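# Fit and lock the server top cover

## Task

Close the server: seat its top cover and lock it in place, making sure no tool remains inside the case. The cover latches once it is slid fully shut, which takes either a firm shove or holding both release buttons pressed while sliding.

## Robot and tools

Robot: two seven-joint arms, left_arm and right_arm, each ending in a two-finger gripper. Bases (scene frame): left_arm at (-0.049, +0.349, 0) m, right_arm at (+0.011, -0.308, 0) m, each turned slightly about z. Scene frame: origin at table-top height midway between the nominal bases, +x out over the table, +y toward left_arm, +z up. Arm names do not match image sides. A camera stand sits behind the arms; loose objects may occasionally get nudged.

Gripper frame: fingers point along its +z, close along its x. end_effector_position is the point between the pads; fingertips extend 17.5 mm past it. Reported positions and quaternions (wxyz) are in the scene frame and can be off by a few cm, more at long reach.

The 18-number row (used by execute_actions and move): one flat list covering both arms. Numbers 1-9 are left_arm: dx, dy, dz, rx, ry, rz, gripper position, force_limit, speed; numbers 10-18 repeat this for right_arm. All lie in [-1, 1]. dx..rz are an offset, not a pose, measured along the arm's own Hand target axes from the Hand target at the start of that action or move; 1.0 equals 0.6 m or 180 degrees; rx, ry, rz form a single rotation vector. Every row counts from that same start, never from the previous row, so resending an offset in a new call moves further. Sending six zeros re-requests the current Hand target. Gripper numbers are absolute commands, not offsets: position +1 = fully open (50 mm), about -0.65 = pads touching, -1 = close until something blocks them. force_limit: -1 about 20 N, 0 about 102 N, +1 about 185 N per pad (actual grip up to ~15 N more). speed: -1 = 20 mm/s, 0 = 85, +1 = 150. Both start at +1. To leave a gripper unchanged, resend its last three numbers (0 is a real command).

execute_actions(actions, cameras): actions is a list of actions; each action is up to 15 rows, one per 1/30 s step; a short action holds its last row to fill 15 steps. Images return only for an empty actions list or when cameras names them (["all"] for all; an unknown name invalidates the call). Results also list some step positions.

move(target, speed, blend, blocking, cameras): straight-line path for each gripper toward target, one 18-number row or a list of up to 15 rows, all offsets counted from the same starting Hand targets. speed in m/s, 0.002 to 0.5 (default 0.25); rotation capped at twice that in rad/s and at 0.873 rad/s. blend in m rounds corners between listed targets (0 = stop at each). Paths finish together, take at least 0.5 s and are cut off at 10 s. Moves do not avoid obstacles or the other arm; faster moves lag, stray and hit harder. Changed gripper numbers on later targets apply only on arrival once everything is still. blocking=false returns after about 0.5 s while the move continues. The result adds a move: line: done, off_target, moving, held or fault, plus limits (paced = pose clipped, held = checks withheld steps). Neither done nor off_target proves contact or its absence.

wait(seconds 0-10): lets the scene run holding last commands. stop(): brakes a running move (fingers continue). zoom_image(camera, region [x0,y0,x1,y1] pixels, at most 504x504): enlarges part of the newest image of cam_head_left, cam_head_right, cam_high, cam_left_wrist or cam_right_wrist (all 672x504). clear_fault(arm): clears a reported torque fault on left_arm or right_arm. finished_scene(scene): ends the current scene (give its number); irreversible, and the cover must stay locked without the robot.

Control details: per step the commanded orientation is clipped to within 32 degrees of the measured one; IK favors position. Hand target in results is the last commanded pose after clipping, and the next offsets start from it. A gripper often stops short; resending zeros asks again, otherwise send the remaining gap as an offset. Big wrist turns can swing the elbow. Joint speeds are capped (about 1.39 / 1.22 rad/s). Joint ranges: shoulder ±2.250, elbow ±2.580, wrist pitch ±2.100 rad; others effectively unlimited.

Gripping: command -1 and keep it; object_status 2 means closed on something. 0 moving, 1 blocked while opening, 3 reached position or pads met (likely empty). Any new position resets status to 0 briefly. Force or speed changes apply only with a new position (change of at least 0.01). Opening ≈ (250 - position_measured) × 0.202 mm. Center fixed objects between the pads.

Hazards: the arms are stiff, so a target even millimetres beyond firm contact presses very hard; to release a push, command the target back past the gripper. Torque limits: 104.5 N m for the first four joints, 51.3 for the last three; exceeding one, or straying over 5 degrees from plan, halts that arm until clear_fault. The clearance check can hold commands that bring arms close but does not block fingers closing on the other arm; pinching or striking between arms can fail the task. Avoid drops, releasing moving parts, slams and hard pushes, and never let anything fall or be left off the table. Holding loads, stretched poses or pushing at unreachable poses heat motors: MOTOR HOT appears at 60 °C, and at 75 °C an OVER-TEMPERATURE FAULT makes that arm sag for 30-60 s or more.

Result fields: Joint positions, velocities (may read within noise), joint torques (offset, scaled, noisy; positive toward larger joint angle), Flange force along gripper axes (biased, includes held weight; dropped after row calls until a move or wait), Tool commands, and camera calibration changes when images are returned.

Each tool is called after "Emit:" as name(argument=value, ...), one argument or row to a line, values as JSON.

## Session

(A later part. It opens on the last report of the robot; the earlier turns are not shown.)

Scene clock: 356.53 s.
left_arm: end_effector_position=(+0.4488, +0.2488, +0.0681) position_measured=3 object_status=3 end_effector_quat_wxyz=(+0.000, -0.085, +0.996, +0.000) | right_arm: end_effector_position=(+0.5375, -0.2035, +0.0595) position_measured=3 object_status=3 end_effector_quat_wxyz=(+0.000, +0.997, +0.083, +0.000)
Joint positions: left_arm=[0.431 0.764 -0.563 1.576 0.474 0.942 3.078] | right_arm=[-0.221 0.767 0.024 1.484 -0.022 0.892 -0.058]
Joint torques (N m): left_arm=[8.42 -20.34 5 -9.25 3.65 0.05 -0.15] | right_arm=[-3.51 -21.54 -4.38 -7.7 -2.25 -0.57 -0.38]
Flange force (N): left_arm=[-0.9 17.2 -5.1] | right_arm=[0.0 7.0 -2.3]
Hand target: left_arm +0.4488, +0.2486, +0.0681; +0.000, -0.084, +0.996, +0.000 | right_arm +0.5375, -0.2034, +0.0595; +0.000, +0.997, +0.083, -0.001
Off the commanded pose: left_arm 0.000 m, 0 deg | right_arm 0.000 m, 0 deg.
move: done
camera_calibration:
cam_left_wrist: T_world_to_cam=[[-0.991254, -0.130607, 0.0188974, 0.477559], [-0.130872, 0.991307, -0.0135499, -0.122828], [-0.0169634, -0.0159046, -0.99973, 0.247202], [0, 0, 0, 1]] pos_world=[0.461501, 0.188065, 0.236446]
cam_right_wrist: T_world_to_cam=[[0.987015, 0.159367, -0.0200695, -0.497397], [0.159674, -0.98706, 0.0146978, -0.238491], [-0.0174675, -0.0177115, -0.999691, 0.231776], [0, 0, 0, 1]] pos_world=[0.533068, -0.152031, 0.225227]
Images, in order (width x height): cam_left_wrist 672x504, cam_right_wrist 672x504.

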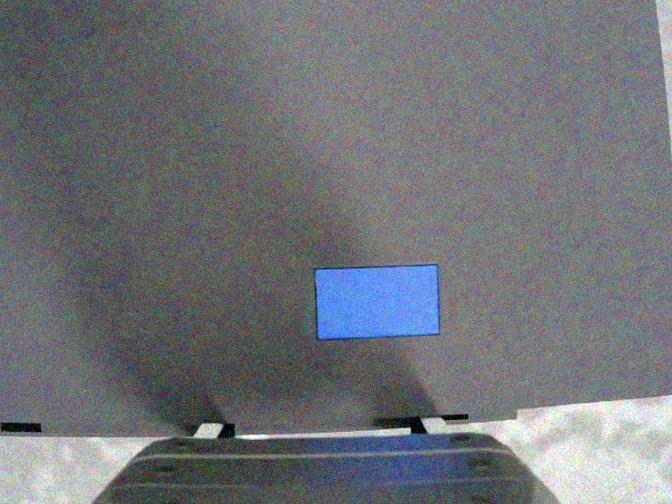

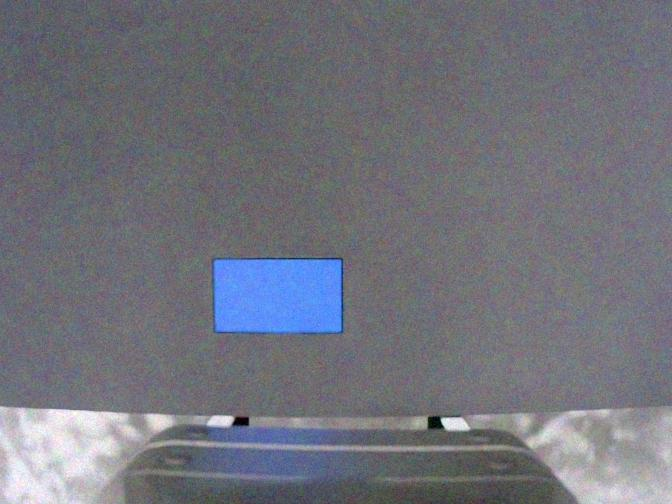

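Emit:
move(
  target=[
    [0,-0.0024,0,0,0,0,1,1,1,0,-0.0022,0,0,0,0,1,1,1],
  ],
  speed=0.01,
  cameras=["cam_left_wrist"],
)

Scene clock: 360.57 s.
left_arm: end_effector_position=(+0.4490, +0.2473, +0.0681) position_measured=3 object_status=3 end_effector_quat_wxyz=(+0.000, -0.084, +0.996, +0.000) | right_arm: end_effector_position=(+0.5372, -0.2021, +0.0595) position_measured=3 object_status=3 end_effector_quat_wxyz=(+0.000, +0.997, +0.083, -0.001)
Joint positions: left_arm=[0.433 0.765 -0.563 1.574 0.474 0.943 3.081] | right_arm=[-0.223 0.767 0.024 1.484 -0.022 0.892 -0.061]
Joint torques (N m): left_arm=[16.79 -19.97 14.21 -13.06 8.16 -0.6 -0.68] | right_arm=[-11.21 -20.64 -12.79 -8.36 -6.7 -1.37 -0.9]
Flange force (N): left_arm=[2.5 35.0 -12.1] | right_arm=[-1.1 22.3 -5.3]
Hand target: left_arm +0.4490, +0.2472, +0.0681; +0.000, -0.084, +0.996, +0.000 | right_arm +0.5372, -0.2021, +0.0595; +0.000, +0.997, +0.083, -0.001
Off the commanded pose: left_arm 0.000 m, 0 deg | right_arm 0.000 m, 0 deg.
move: done
camera_calibration:
cam_left_wrist: T_world_to_cam=[[-0.991254, -0.130605, 0.0189235, 0.477555], [-0.130874, 0.991304, -0.0137482, -0.121267], [-0.0169634, -0.0161045, -0.999726, 0.247219], [0, 0, 0, 1]] pos_world=[0.461701, 0.186565, 0.236448]
Images, in order (width x height): cam_left_wrist 672x504.

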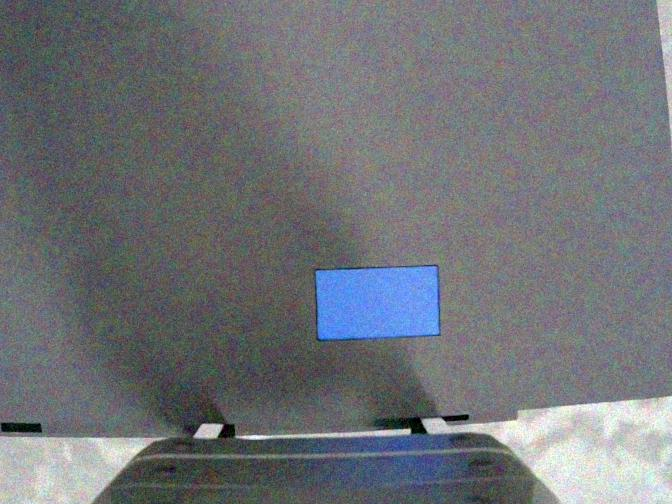

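Emit:
move(
  target=[
    [0,-0.0013,0,0,0,0,1,1,1,0,-0.0016,0,0,0,0,1,1,1],
    [0,-0.0013,-0.0417,0,0,0,1,1,1,0,-0.0016,-0.0417,0,0,0,1,1,1],
  ],
  speed=[0.01,0.03],
  cameras=["all"],
)

Emit:
zoom_image(
  camera="cam_high",
  region=[220, 210, 450, 390],
)

Emit:
zoom_image(
  camera="cam_head_right",
  region=[180, 150, 430, 340],
)

Scene clock: 366.03 s.
left_arm: end_effector_position=(+0.4491, +0.2464, +0.0931) position_measured=3 object_status=3 end_effector_quat_wxyz=(+0.000, -0.084, +0.996, +0.000) | right_arm: end_effector_position=(+0.5371, -0.2011, +0.0845) position_measured=3 object_status=3 end_effector_quat_wxyz=(+0.000, +0.997, +0.083, +0.000)
Joint positions: left_arm=[0.444 0.729 -0.581 1.548 0.449 1 3.103] | right_arm=[-0.226 0.731 0.026 1.461 -0.022 0.951 -0.063]
Joint torques (N m): left_arm=[20.49 -24.13 16.52 -12.38 9.15 2.19 -0.87] | right_arm=[-16.63 -24.65 -18.49 -11.95 -10.58 -2.21 -1.25]
Flange force (N): left_arm=[-7.2 38.7 0.0] | right_arm=[-3.6 33.2 1.8]
Hand target: left_arm +0.4491, +0.2464, +0.0931; +0.000, -0.084, +0.996, +0.000 | right_arm +0.5371, -0.2011, +0.0845; +0.000, +0.997, +0.083, -0.001
Off the commanded pose: left_arm 0.000 m, 0 deg | right_arm 0.000 m, 0 deg.
move: done
camera_calibration:
cam_left_wrist: T_world_to_cam=[[-0.991267, -0.130505, 0.018936, 0.477159], [-0.130776, 0.991315, -0.0138497, -0.120124], [-0.0169641, -0.0162051, -0.999725, 0.272222], [0, 0, 0, 1]] pos_world=[0.4619, 0.185764, 0.261448]
cam_right_wrist: T_world_to_cam=[[0.986999, 0.159467, -0.0200546, -0.496864], [0.159772, -0.987046, 0.0145985, -0.23645], [-0.0174668, -0.0176129, -0.999692, 0.256818], [0, 0, 0, 1]] pos_world=[0.532668, -0.14963, 0.250226]

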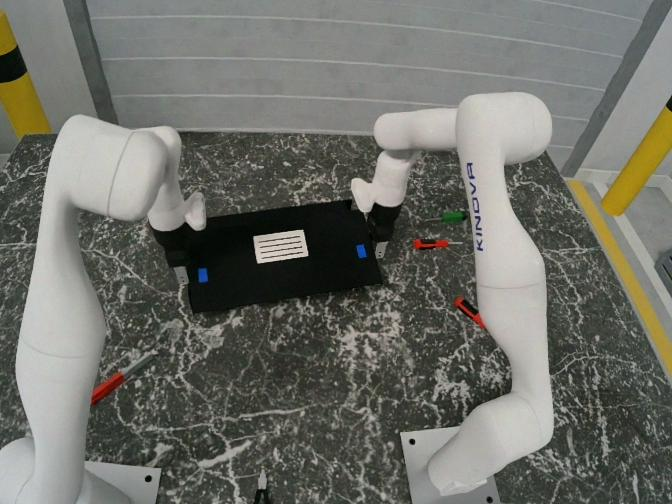

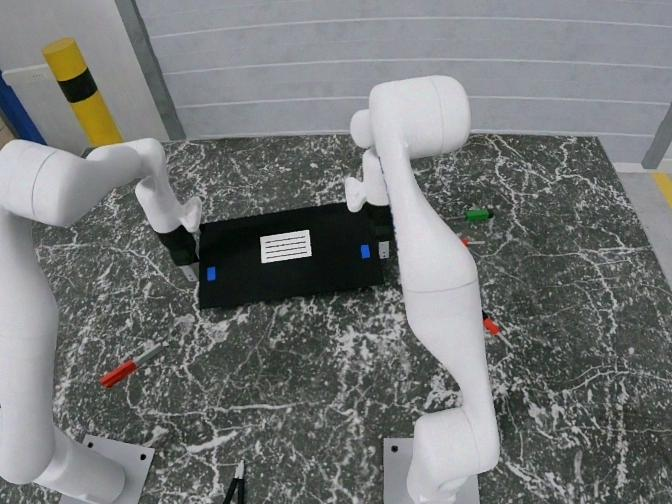

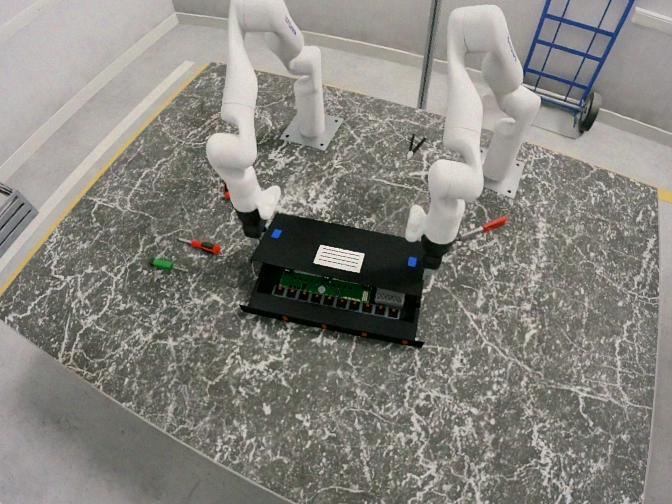

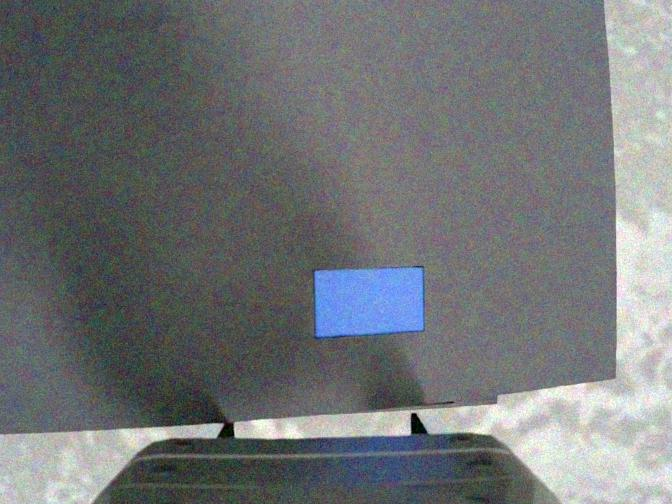

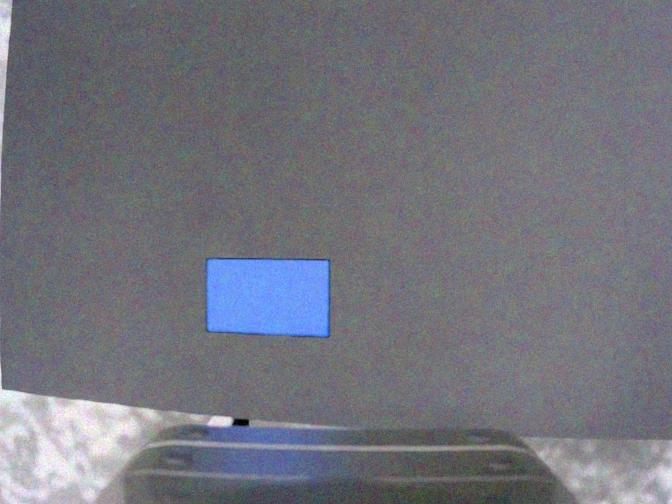

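Scaled by 2.191 from the camera's 672x504 image, which has a finer 960x720 frame.

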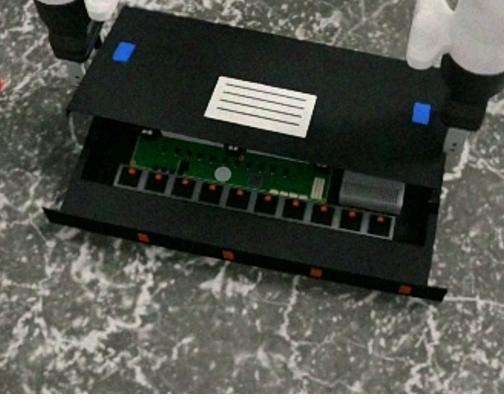

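Scaled by 2.016 from the camera's 672x504 image, which has a finer 960x720 frame.

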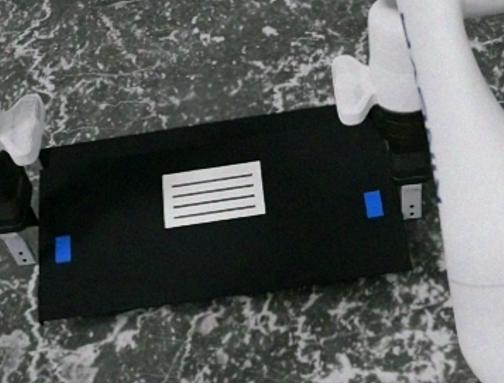

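Emit:
move(
  target=[
    [0,0,-0.025,0,0,0,1,1,1,0,0,-0.025,0,0,0,1,1,1],
    [-0.0333,0.0228,-0.0108,0,0,-0.0028,1,1,1,0.04,-0.0238,-0.025,0,0,-0.0028,1,1,1],
  ],
  speed=[0.05,0.04],
  cameras=["all"],
)

Emit:
zoom_image(
  camera="cam_high",
  region=[220, 200, 450, 380],
)

Emit:
zoom_image(
  camera="cam_head_left",
  region=[150, 150, 400, 340],
)

Emit:
zoom_image(
  camera="cam_head_right",
  region=[180, 150, 430, 340],
)

Scene clock: 388.43 s.
left_arm: end_effector_position=(+0.4665, +0.2633, +0.0996) position_measured=3 object_status=3 end_effector_quat_wxyz=(+0.000, -0.089, +0.996, +0.000) | right_arm: end_effector_position=(+0.5584, -0.1831, +0.0995) position_measured=3 object_status=3 end_effector_quat_wxyz=(+0.000, +0.996, +0.088, -0.001)
Joint positions: left_arm=[0.398 0.747 -0.582 1.487 0.447 1.043 3.087] | right_arm=[-0.248 0.761 0.027 1.342 -0.022 1.04 -0.077]
Joint torques (N m): left_arm=[21.9 -24.85 17.35 -12.74 9.91 2.37 -0.96] | right_arm=[-18.2 -25.49 -19.34 -12.59 -11.5 -2.49 -1.31]
Flange force (N): left_arm=[-6.8 40.2 0.6] | right_arm=[-3.6 34.8 1.4]
Hand target: left_arm +0.4665, +0.2633, +0.0996; +0.000, -0.089, +0.996, +0.000 | right_arm +0.5584, -0.1831, +0.0995; +0.000, +0.996, +0.088, -0.001
Off the commanded pose: left_arm 0.000 m, 0 deg | right_arm 0.000 m, 0 deg.
move: done
camera_calibration:
cam_left_wrist: T_world_to_cam=[[-0.990095, -0.139122, 0.0189155, 0.498225], [-0.139394, 0.99014, -0.0138538, -0.130097], [-0.0168016, -0.0163532, -0.999725, 0.279251], [0, 0, 0, 1]] pos_world=[0.479847, 0.202695, 0.267948]
cam_right_wrist: T_world_to_cam=[[0.985565, 0.168095, -0.0201416, -0.51805], [0.1684, -0.985611, 0.0145459, -0.226758], [-0.0174067, -0.0177278, -0.999691, 0.272346], [0, 0, 0, 1]] pos_world=[0.553499, -0.131586, 0.265126]

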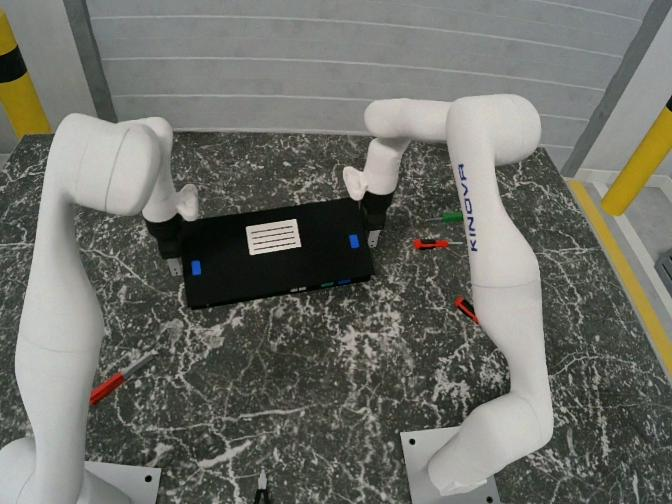

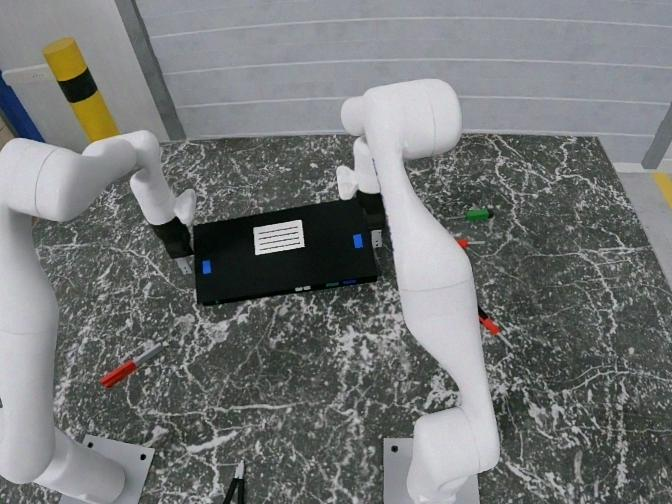

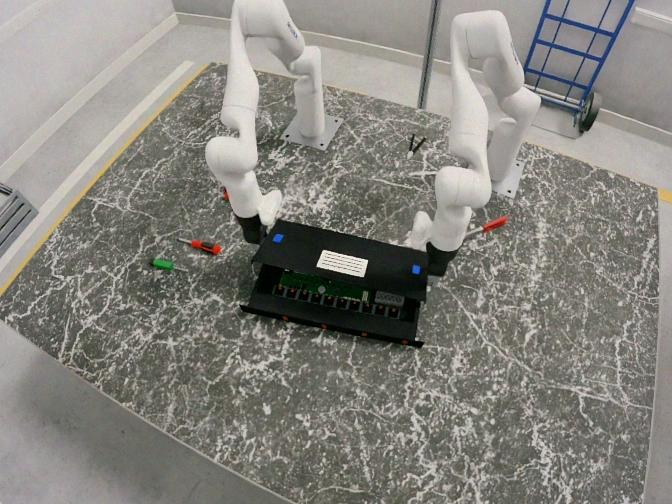

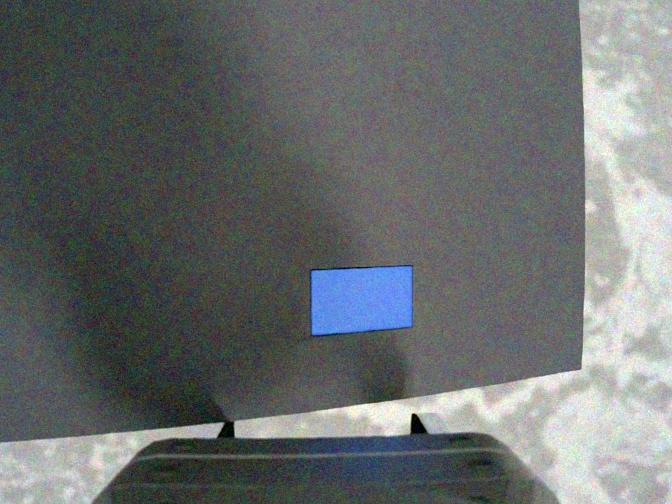

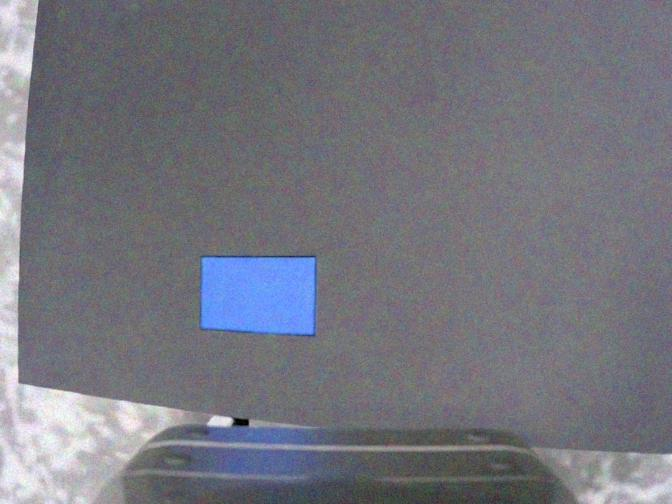

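Scaled by 2.191 from the camera's 672x504 image, which has a finer 960x720 frame.

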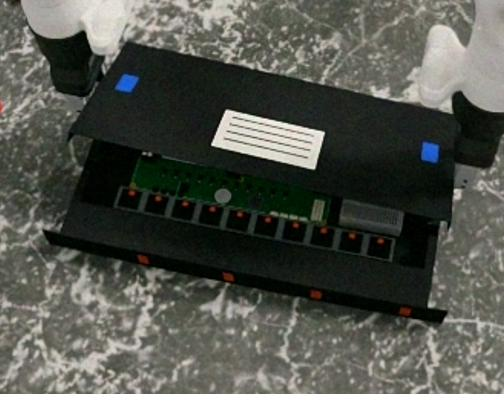

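Scaled by 2.016 from the camera's 672x504 image, which has a finer 960x720 frame.

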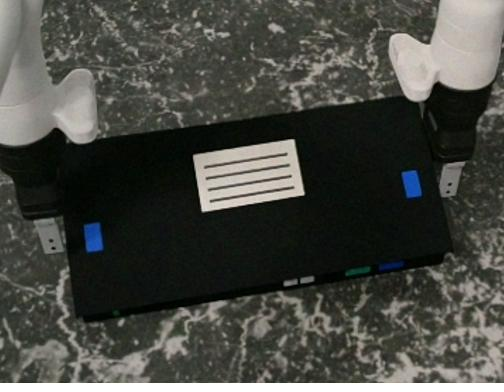

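Scaled by 2.016 from the camera's 672x504 image, which has a finer 960x720 frame.

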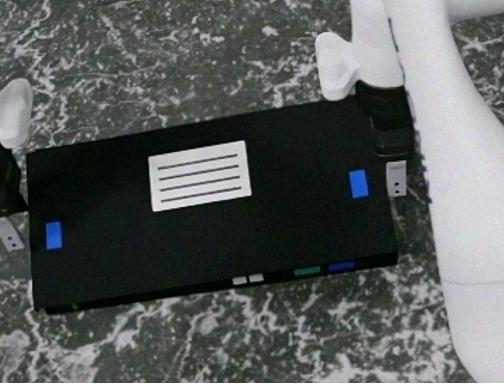

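Emit:
move(
  target=[
    [0,-0.0006,0.0233,0,0,0,1,1,1,0,-0.0006,0.0233,0,0,0,1,1,1],
  ],
  speed=0.02,
  cameras=["all"],
)

Emit:
zoom_image(
  camera="cam_high",
  region=[220, 200, 450, 380],
)

Emit:
zoom_image(
  camera="cam_head_left",
  region=[165, 180, 275, 320],
)

Emit:
zoom_image(
  camera="cam_head_right",
  region=[300, 180, 410, 320],
)

Scene clock: 402.63 s.
left_arm: end_effector_position=(+0.4666, +0.2629, +0.0856) position_measured=3 object_status=3 end_effector_quat_wxyz=(+0.000, -0.089, +0.996, +0.000) | right_arm: end_effector_position=(+0.5583, -0.1827, +0.0855) position_measured=3 object_status=3 end_effector_quat_wxyz=(+0.000, +0.996, +0.088, -0.001)
Joint positions: left_arm=[0.394 0.766 -0.574 1.501 0.46 1.012 3.078] | right_arm=[-0.248 0.779 0.026 1.356 -0.022 1.008 -0.078]
Joint torques (N m): left_arm=[23.76 -25.57 19.42 -13.35 10.59 2.56 -1.08] | right_arm=[-20.06 -25.93 -21.44 -12.94 -12.48 -2.78 -1.42]
Flange force (N): left_arm=[-6.8 43.7 0.3] | right_arm=[-4.1 38.3 1.4]
Hand target: left_arm +0.4666, +0.2629, +0.0856; +0.000, -0.089, +0.996, +0.000 | right_arm +0.5583, -0.1827, +0.0855; +0.000, +0.996, +0.088, -0.001
Off the commanded pose: left_arm 0.000 m, 0 deg | right_arm 0.000 m, 0 deg.
move: done
camera_calibration:
cam_left_wrist: T_world_to_cam=[[-0.990081, -0.13922, 0.0189161, 0.498461], [-0.139491, 0.990126, -0.0138514, -0.129945], [-0.0168009, -0.0163526, -0.999725, 0.26525], [0, 0, 0, 1]] pos_world=[0.479847, 0.202395, 0.253948]
cam_right_wrist: T_world_to_cam=[[0.985565, 0.168095, -0.0201416, -0.518284], [0.1684, -0.985611, 0.0145459, -0.226242], [-0.0174067, -0.0177278, -0.999691, 0.258354], [0, 0, 0, 1]] pos_world=[0.553399, -0.131286, 0.251126]

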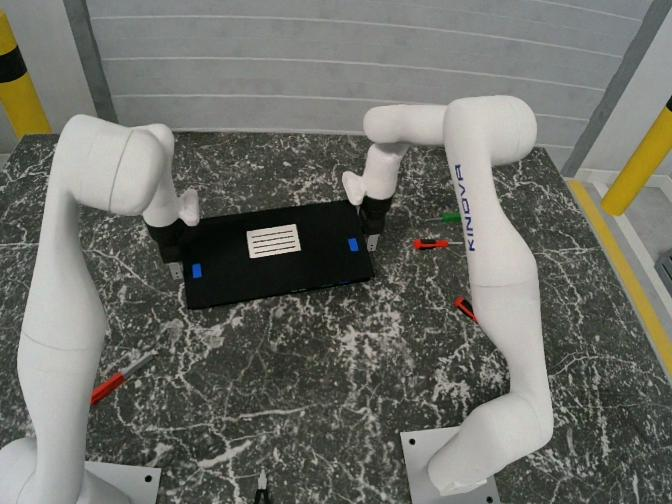

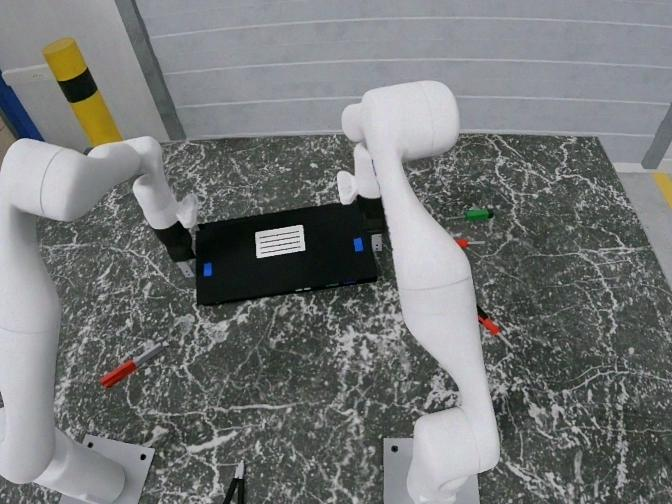

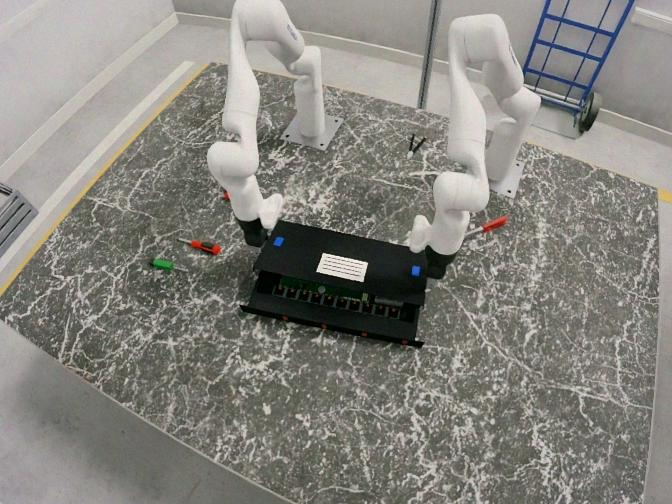

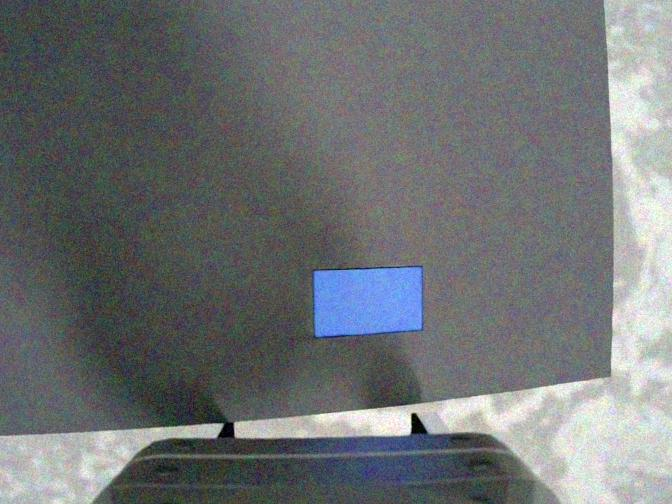

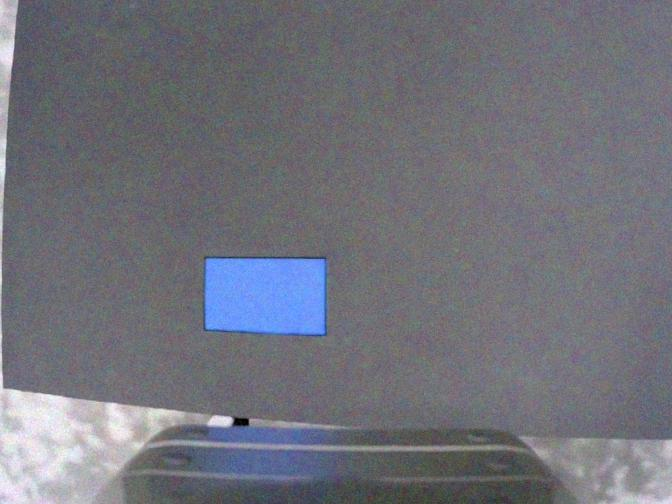

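Scaled by 2.191 from the camera's 672x504 image, which has a finer 960x720 frame.

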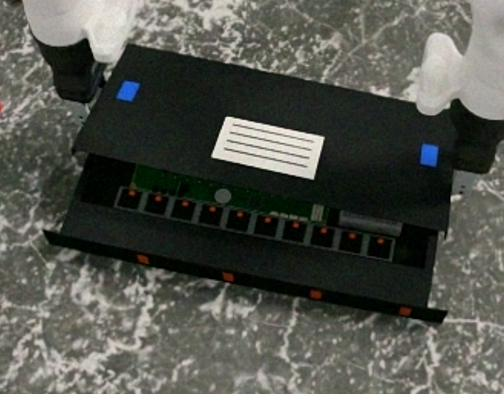

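Scaled by 3.600 from the camera's 672x504 image, which has a finer 960x720 frame.

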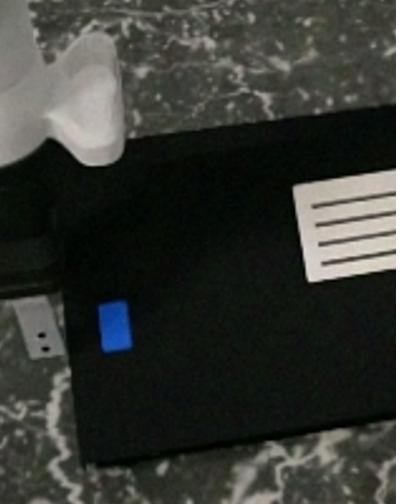

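Scaled by 3.600 from the camera's 672x504 image, which has a finer 960x720 frame.

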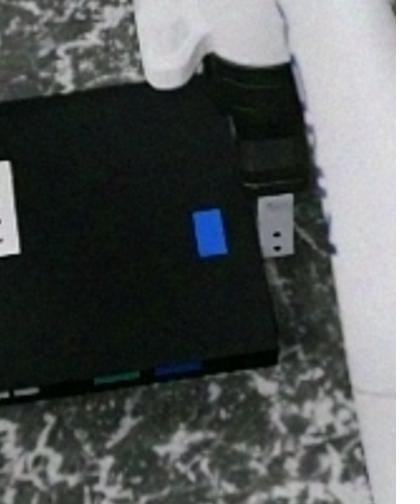

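Emit:
move(
  target=[
    [0,0,0.025,0,0,0,1,1,1,0,0,0.025,0,0,0,1,1,1],
  ],
  speed=0.02,
  cameras=["all"],
)

Emit:
zoom_image(
  camera="cam_high",
  region=[220, 200, 450, 380],
)

Scene clock: 407.87 s.
left_arm: end_effector_position=(+0.4666, +0.2629, +0.0706) position_measured=3 object_status=3 end_effector_quat_wxyz=(+0.000, -0.089, +0.996, +0.000) | right_arm: end_effector_position=(+0.5583, -0.1827, +0.0705) position_measured=3 object_status=3 end_effector_quat_wxyz=(+0.000, +0.996, +0.088, -0.001)
Joint positions: left_arm=[0.389 0.787 -0.564 1.515 0.474 0.979 3.067] | right_arm=[-0.247 0.799 0.025 1.371 -0.022 0.973 -0.078]
Joint torques (N m): left_arm=[23.7 -26.07 19.36 -13.13 10.15 2.87 -1.02] | right_arm=[-19.97 -25.71 -21.58 -12.93 -12.17 -3.14 -1.44]
Flange force (N): left_arm=[-7.2 43.5 0.9] | right_arm=[-4.7 38.2 0.1]
Hand target: left_arm +0.4666, +0.2629, +0.0706; +0.000, -0.089, +0.996, +0.000 | right_arm +0.5583, -0.1827, +0.0705; +0.000, +0.996, +0.088, -0.001
Off the commanded pose: left_arm 0.000 m, 0 deg | right_arm 0.000 m, 0 deg.
move: done
camera_calibration:
cam_left_wrist: T_world_to_cam=[[-0.990093, -0.139122, 0.0190145, 0.498693], [-0.139394, 0.99014, -0.0138398, -0.130106], [-0.0169016, -0.0163532, -0.999723, 0.2503], [0, 0, 0, 1]] pos_world=[0.479847, 0.202295, 0.238948]
cam_right_wrist: T_world_to_cam=[[0.985547, 0.168191, -0.0202411, -0.51854], [0.168497, -0.985595, 0.0145285, -0.226071], [-0.017506, -0.017729, -0.99969, 0.243412], [0, 0, 0, 1]] pos_world=[0.553399, -0.131285, 0.236125]

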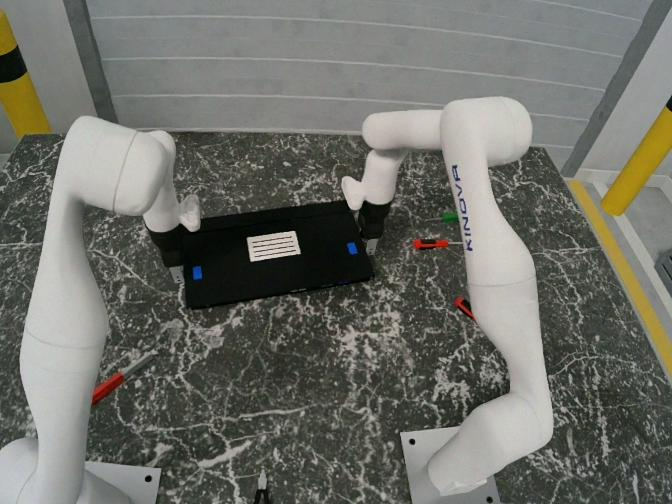

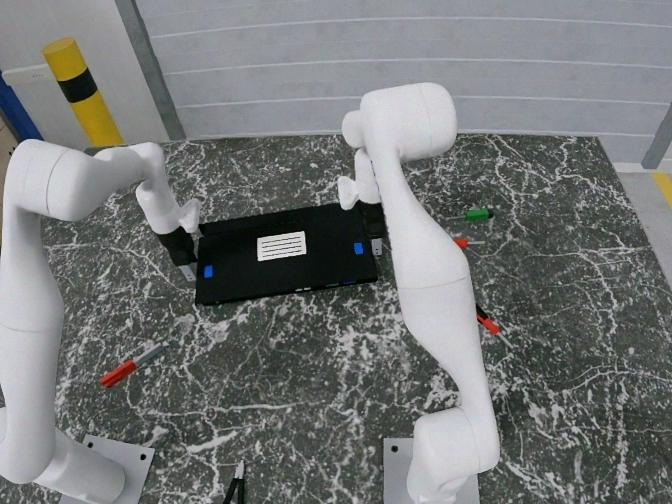

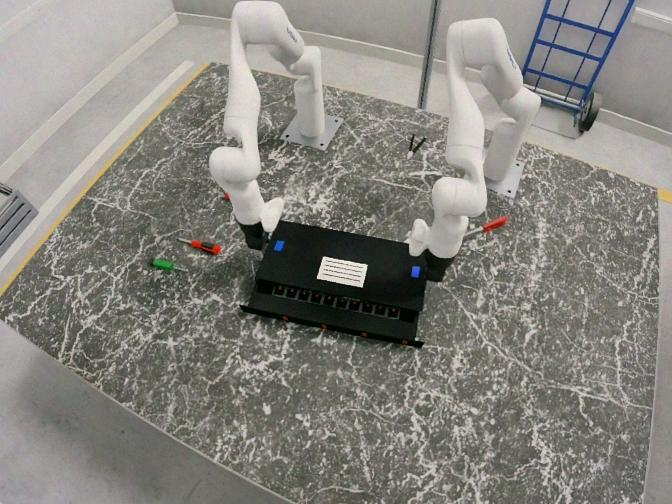

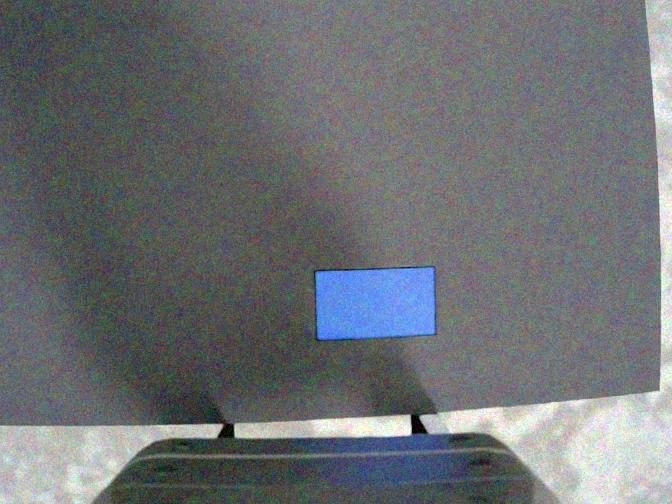

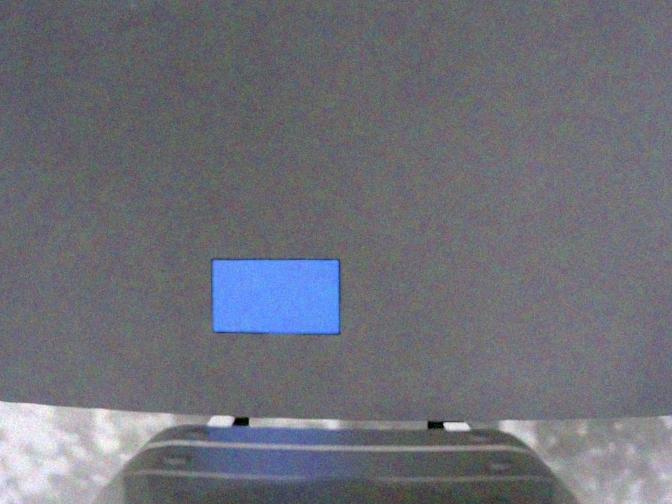

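Scaled by 2.191 from the camera's 672x504 image, which has a finer 960x720 frame.

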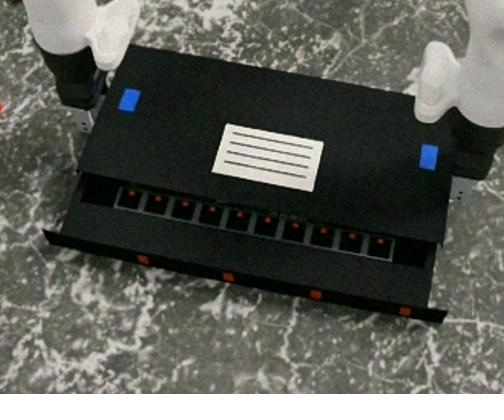

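Emit:
move(
  target=[
    [0,0,0.0142,0,0,0,1,1,1,0,0,0.0142,0,0,0,1,1,1],
  ],
  speed=0.015,
  cameras=["all"],
)

Emit:
zoom_image(
  camera="cam_high",
  region=[380, 240, 450, 360],
)

Emit:
zoom_image(
  camera="cam_high",
  region=[230, 230, 300, 340],
)

Emit:
zoom_image(
  camera="cam_head_right",
  region=[300, 180, 410, 320],
)

Emit:
zoom_image(
  camera="cam_head_left",
  region=[165, 180, 275, 320],
)

Scene clock: 418.33 s.
left_arm: end_effector_position=(+0.4666, +0.2629, +0.0621) position_measured=3 object_status=3 end_effector_quat_wxyz=(+0.000, -0.089, +0.996, +0.000) | right_arm: end_effector_position=(+0.5584, -0.1827, +0.0623) position_measured=3 object_status=3 end_effector_quat_wxyz=(+0.000, +0.996, +0.088, +0.000)
Joint positions: left_arm=[0.386 0.799 -0.558 1.523 0.482 0.96 3.06] | right_arm=[-0.247 0.81 0.024 1.378 -0.022 0.954 -0.077]
Joint torques (N m): left_arm=[23.99 -24.93 20.2 -13.08 10.29 2.64 -1.08] | right_arm=[-21.05 27.17 -23.19 -3.62 -11.43 -15.05 -1.4]
Flange force (N): left_arm=[-5.9 44.5 -2.5] | right_arm=[-41.3 41.8 -108.6]
Hand target: left_arm +0.4666, +0.2629, +0.0620; +0.000, -0.089, +0.996, +0.000 | right_arm +0.5583, -0.1827, +0.0620; +0.000, +0.996, +0.088, -0.001
Off the commanded pose: left_arm 0.000 m, 0 deg | right_arm 0.000 m, 0 deg.
move: done
camera_calibration:
cam_left_wrist: T_world_to_cam=[[-0.990095, -0.139122, 0.0189155, 0.498892], [-0.139394, 0.99014, -0.0138538, -0.130319], [-0.0168016, -0.0163532, -0.999725, 0.241757], [0, 0, 0, 1]] pos_world=[0.479847, 0.202395, 0.230448]
cam_right_wrist: T_world_to_cam=[[0.985574, 0.168102, -0.019632, -0.518968], [0.168398, -0.985612, 0.0145315, -0.225918], [-0.0169068, -0.0176279, -0.999702, 0.235004], [0, 0, 0, 1]] pos_world=[0.553499, -0.131286, 0.228028]

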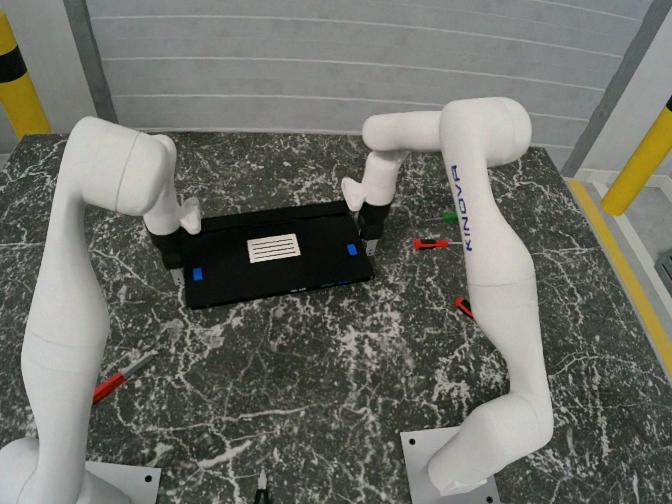

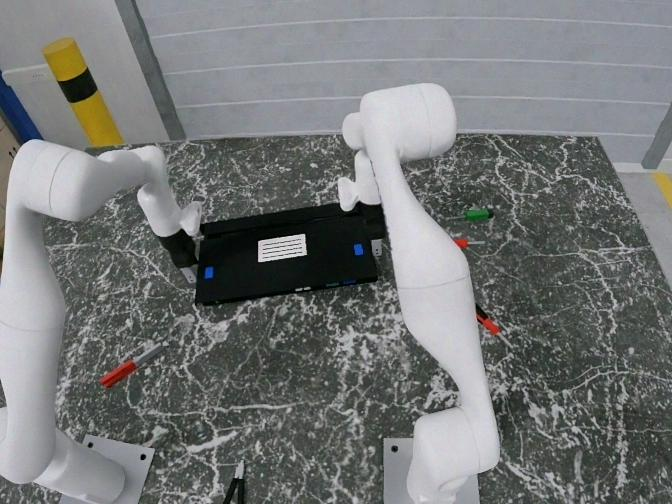

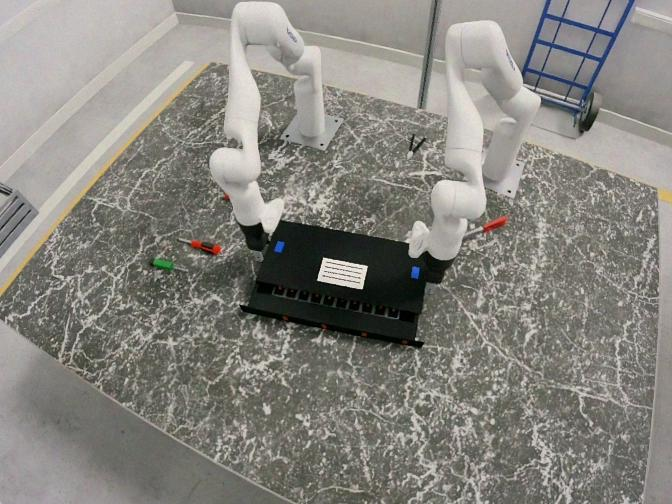

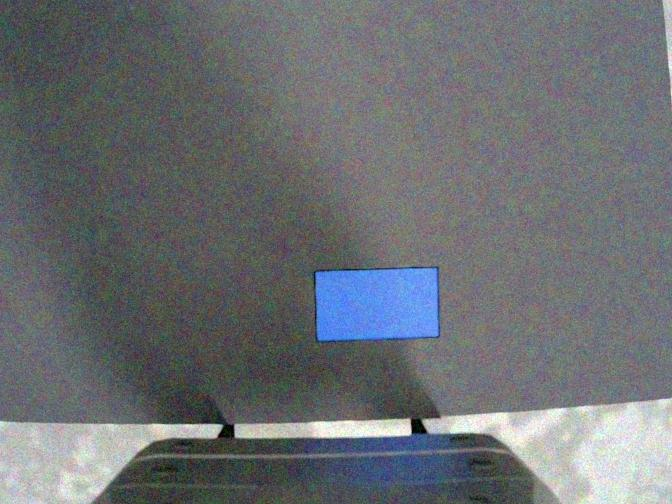

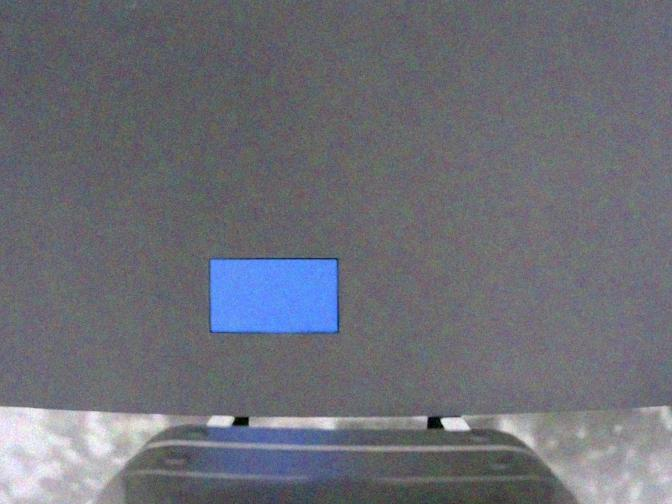

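Scaled by 4.200 from the camera's 672x504 image, which has a finer 960x720 frame.

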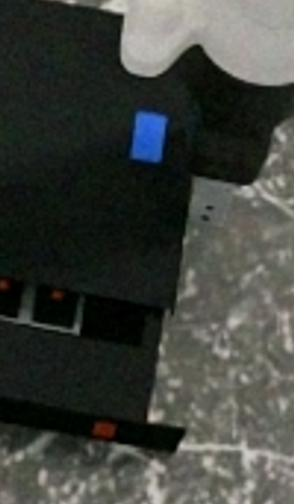

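Scaled by 4.582 from the camera's 672x504 image, which has a finer 960x720 frame.

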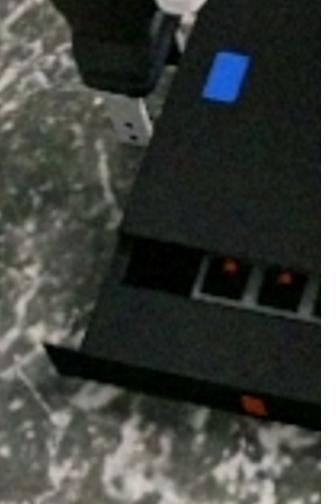

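Scaled by 3.600 from the camera's 672x504 image, which has a finer 960x720 frame.

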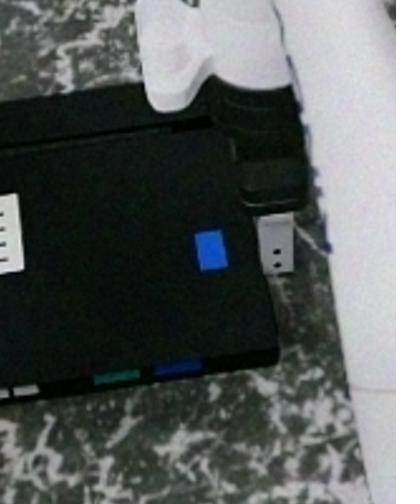

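Scaled by 3.600 from the camera's 672x504 image, which has a finer 960x720 frame.

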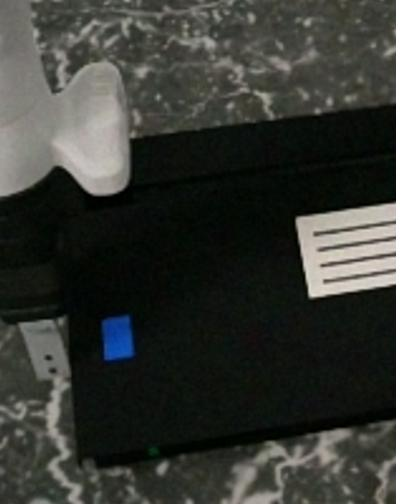

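Emit:
move(
  target=[
    [0,0,-0.0117,0,0,0,1,1,1,0,0,-0.0117,0,0,0,1,1,1],
    [0,-0.0067,-0.0117,0,0,0,1,1,1,0,0.0067,-0.0117,0,0,0,1,1,1],
    [0,-0.0067,0.0017,0,0,0,1,1,1,0,0.0067,0.0017,0,0,0,1,1,1],
  ],
  speed=[0.03,0.02,0.015],
  cameras=["cam_head_right","cam_head_left"],
)

Scene clock: 424.47 s.
left_arm: end_effector_position=(+0.4673, +0.2589, +0.0610) position_measured=3 object_status=3 end_effector_quat_wxyz=(+0.000, -0.089, +0.996, +0.000) | right_arm: end_effector_position=(+0.5590, -0.1867, +0.0610) position_measured=3 object_status=3 end_effector_quat_wxyz=(+0.000, +0.996, +0.088, +0.000)
Joint positions: left_arm=[0.392 0.803 -0.558 1.518 0.483 0.961 3.068] | right_arm=[-0.24 0.812 0.024 1.38 -0.022 0.951 -0.07]
Joint torques (N m): left_arm=[22.89 -18.37 20.51 -11.77 10.02 1.23 -1] | right_arm=[-20.82 -14.1 -22.42 -4.71 -11.75 -1.1 -1.43]
Flange force (N): left_arm=[-1.4 44.0 -16.6] | right_arm=[2.5 39.3 -18.7]
Hand target: left_arm +0.4673, +0.2589, +0.0610; +0.000, -0.089, +0.996, +0.000 | right_arm +0.5590, -0.1867, +0.0610; +0.000, +0.996, +0.088, +0.000
Off the commanded pose: left_arm 0.000 m, 0 deg | right_arm 0.000 m, 0 deg.
move: done
Images, in order (width x height): cam_head_left 672x504, cam_head_right 672x504.

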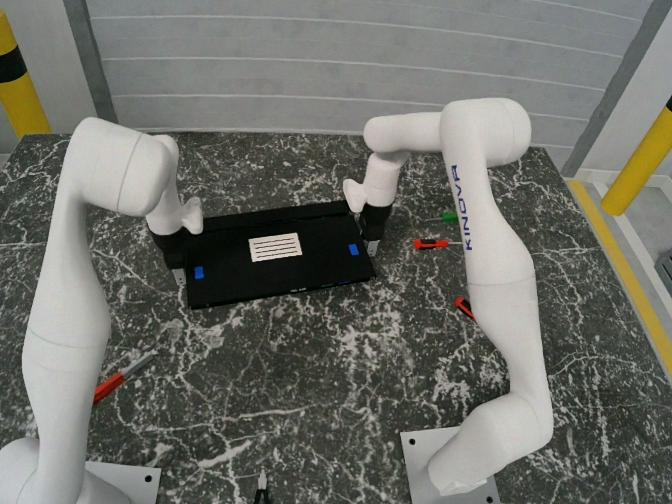

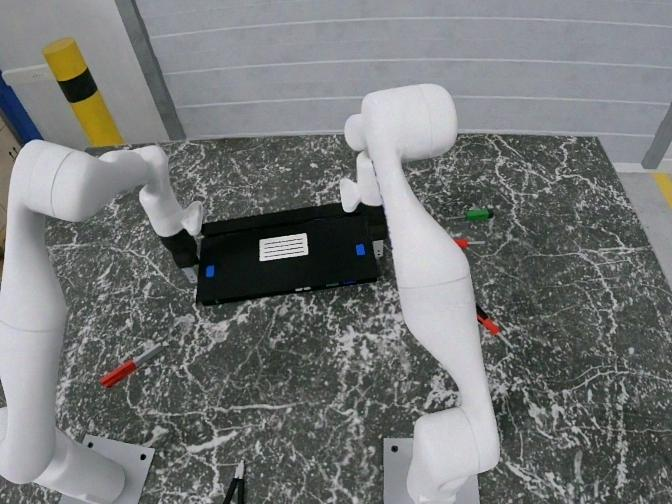

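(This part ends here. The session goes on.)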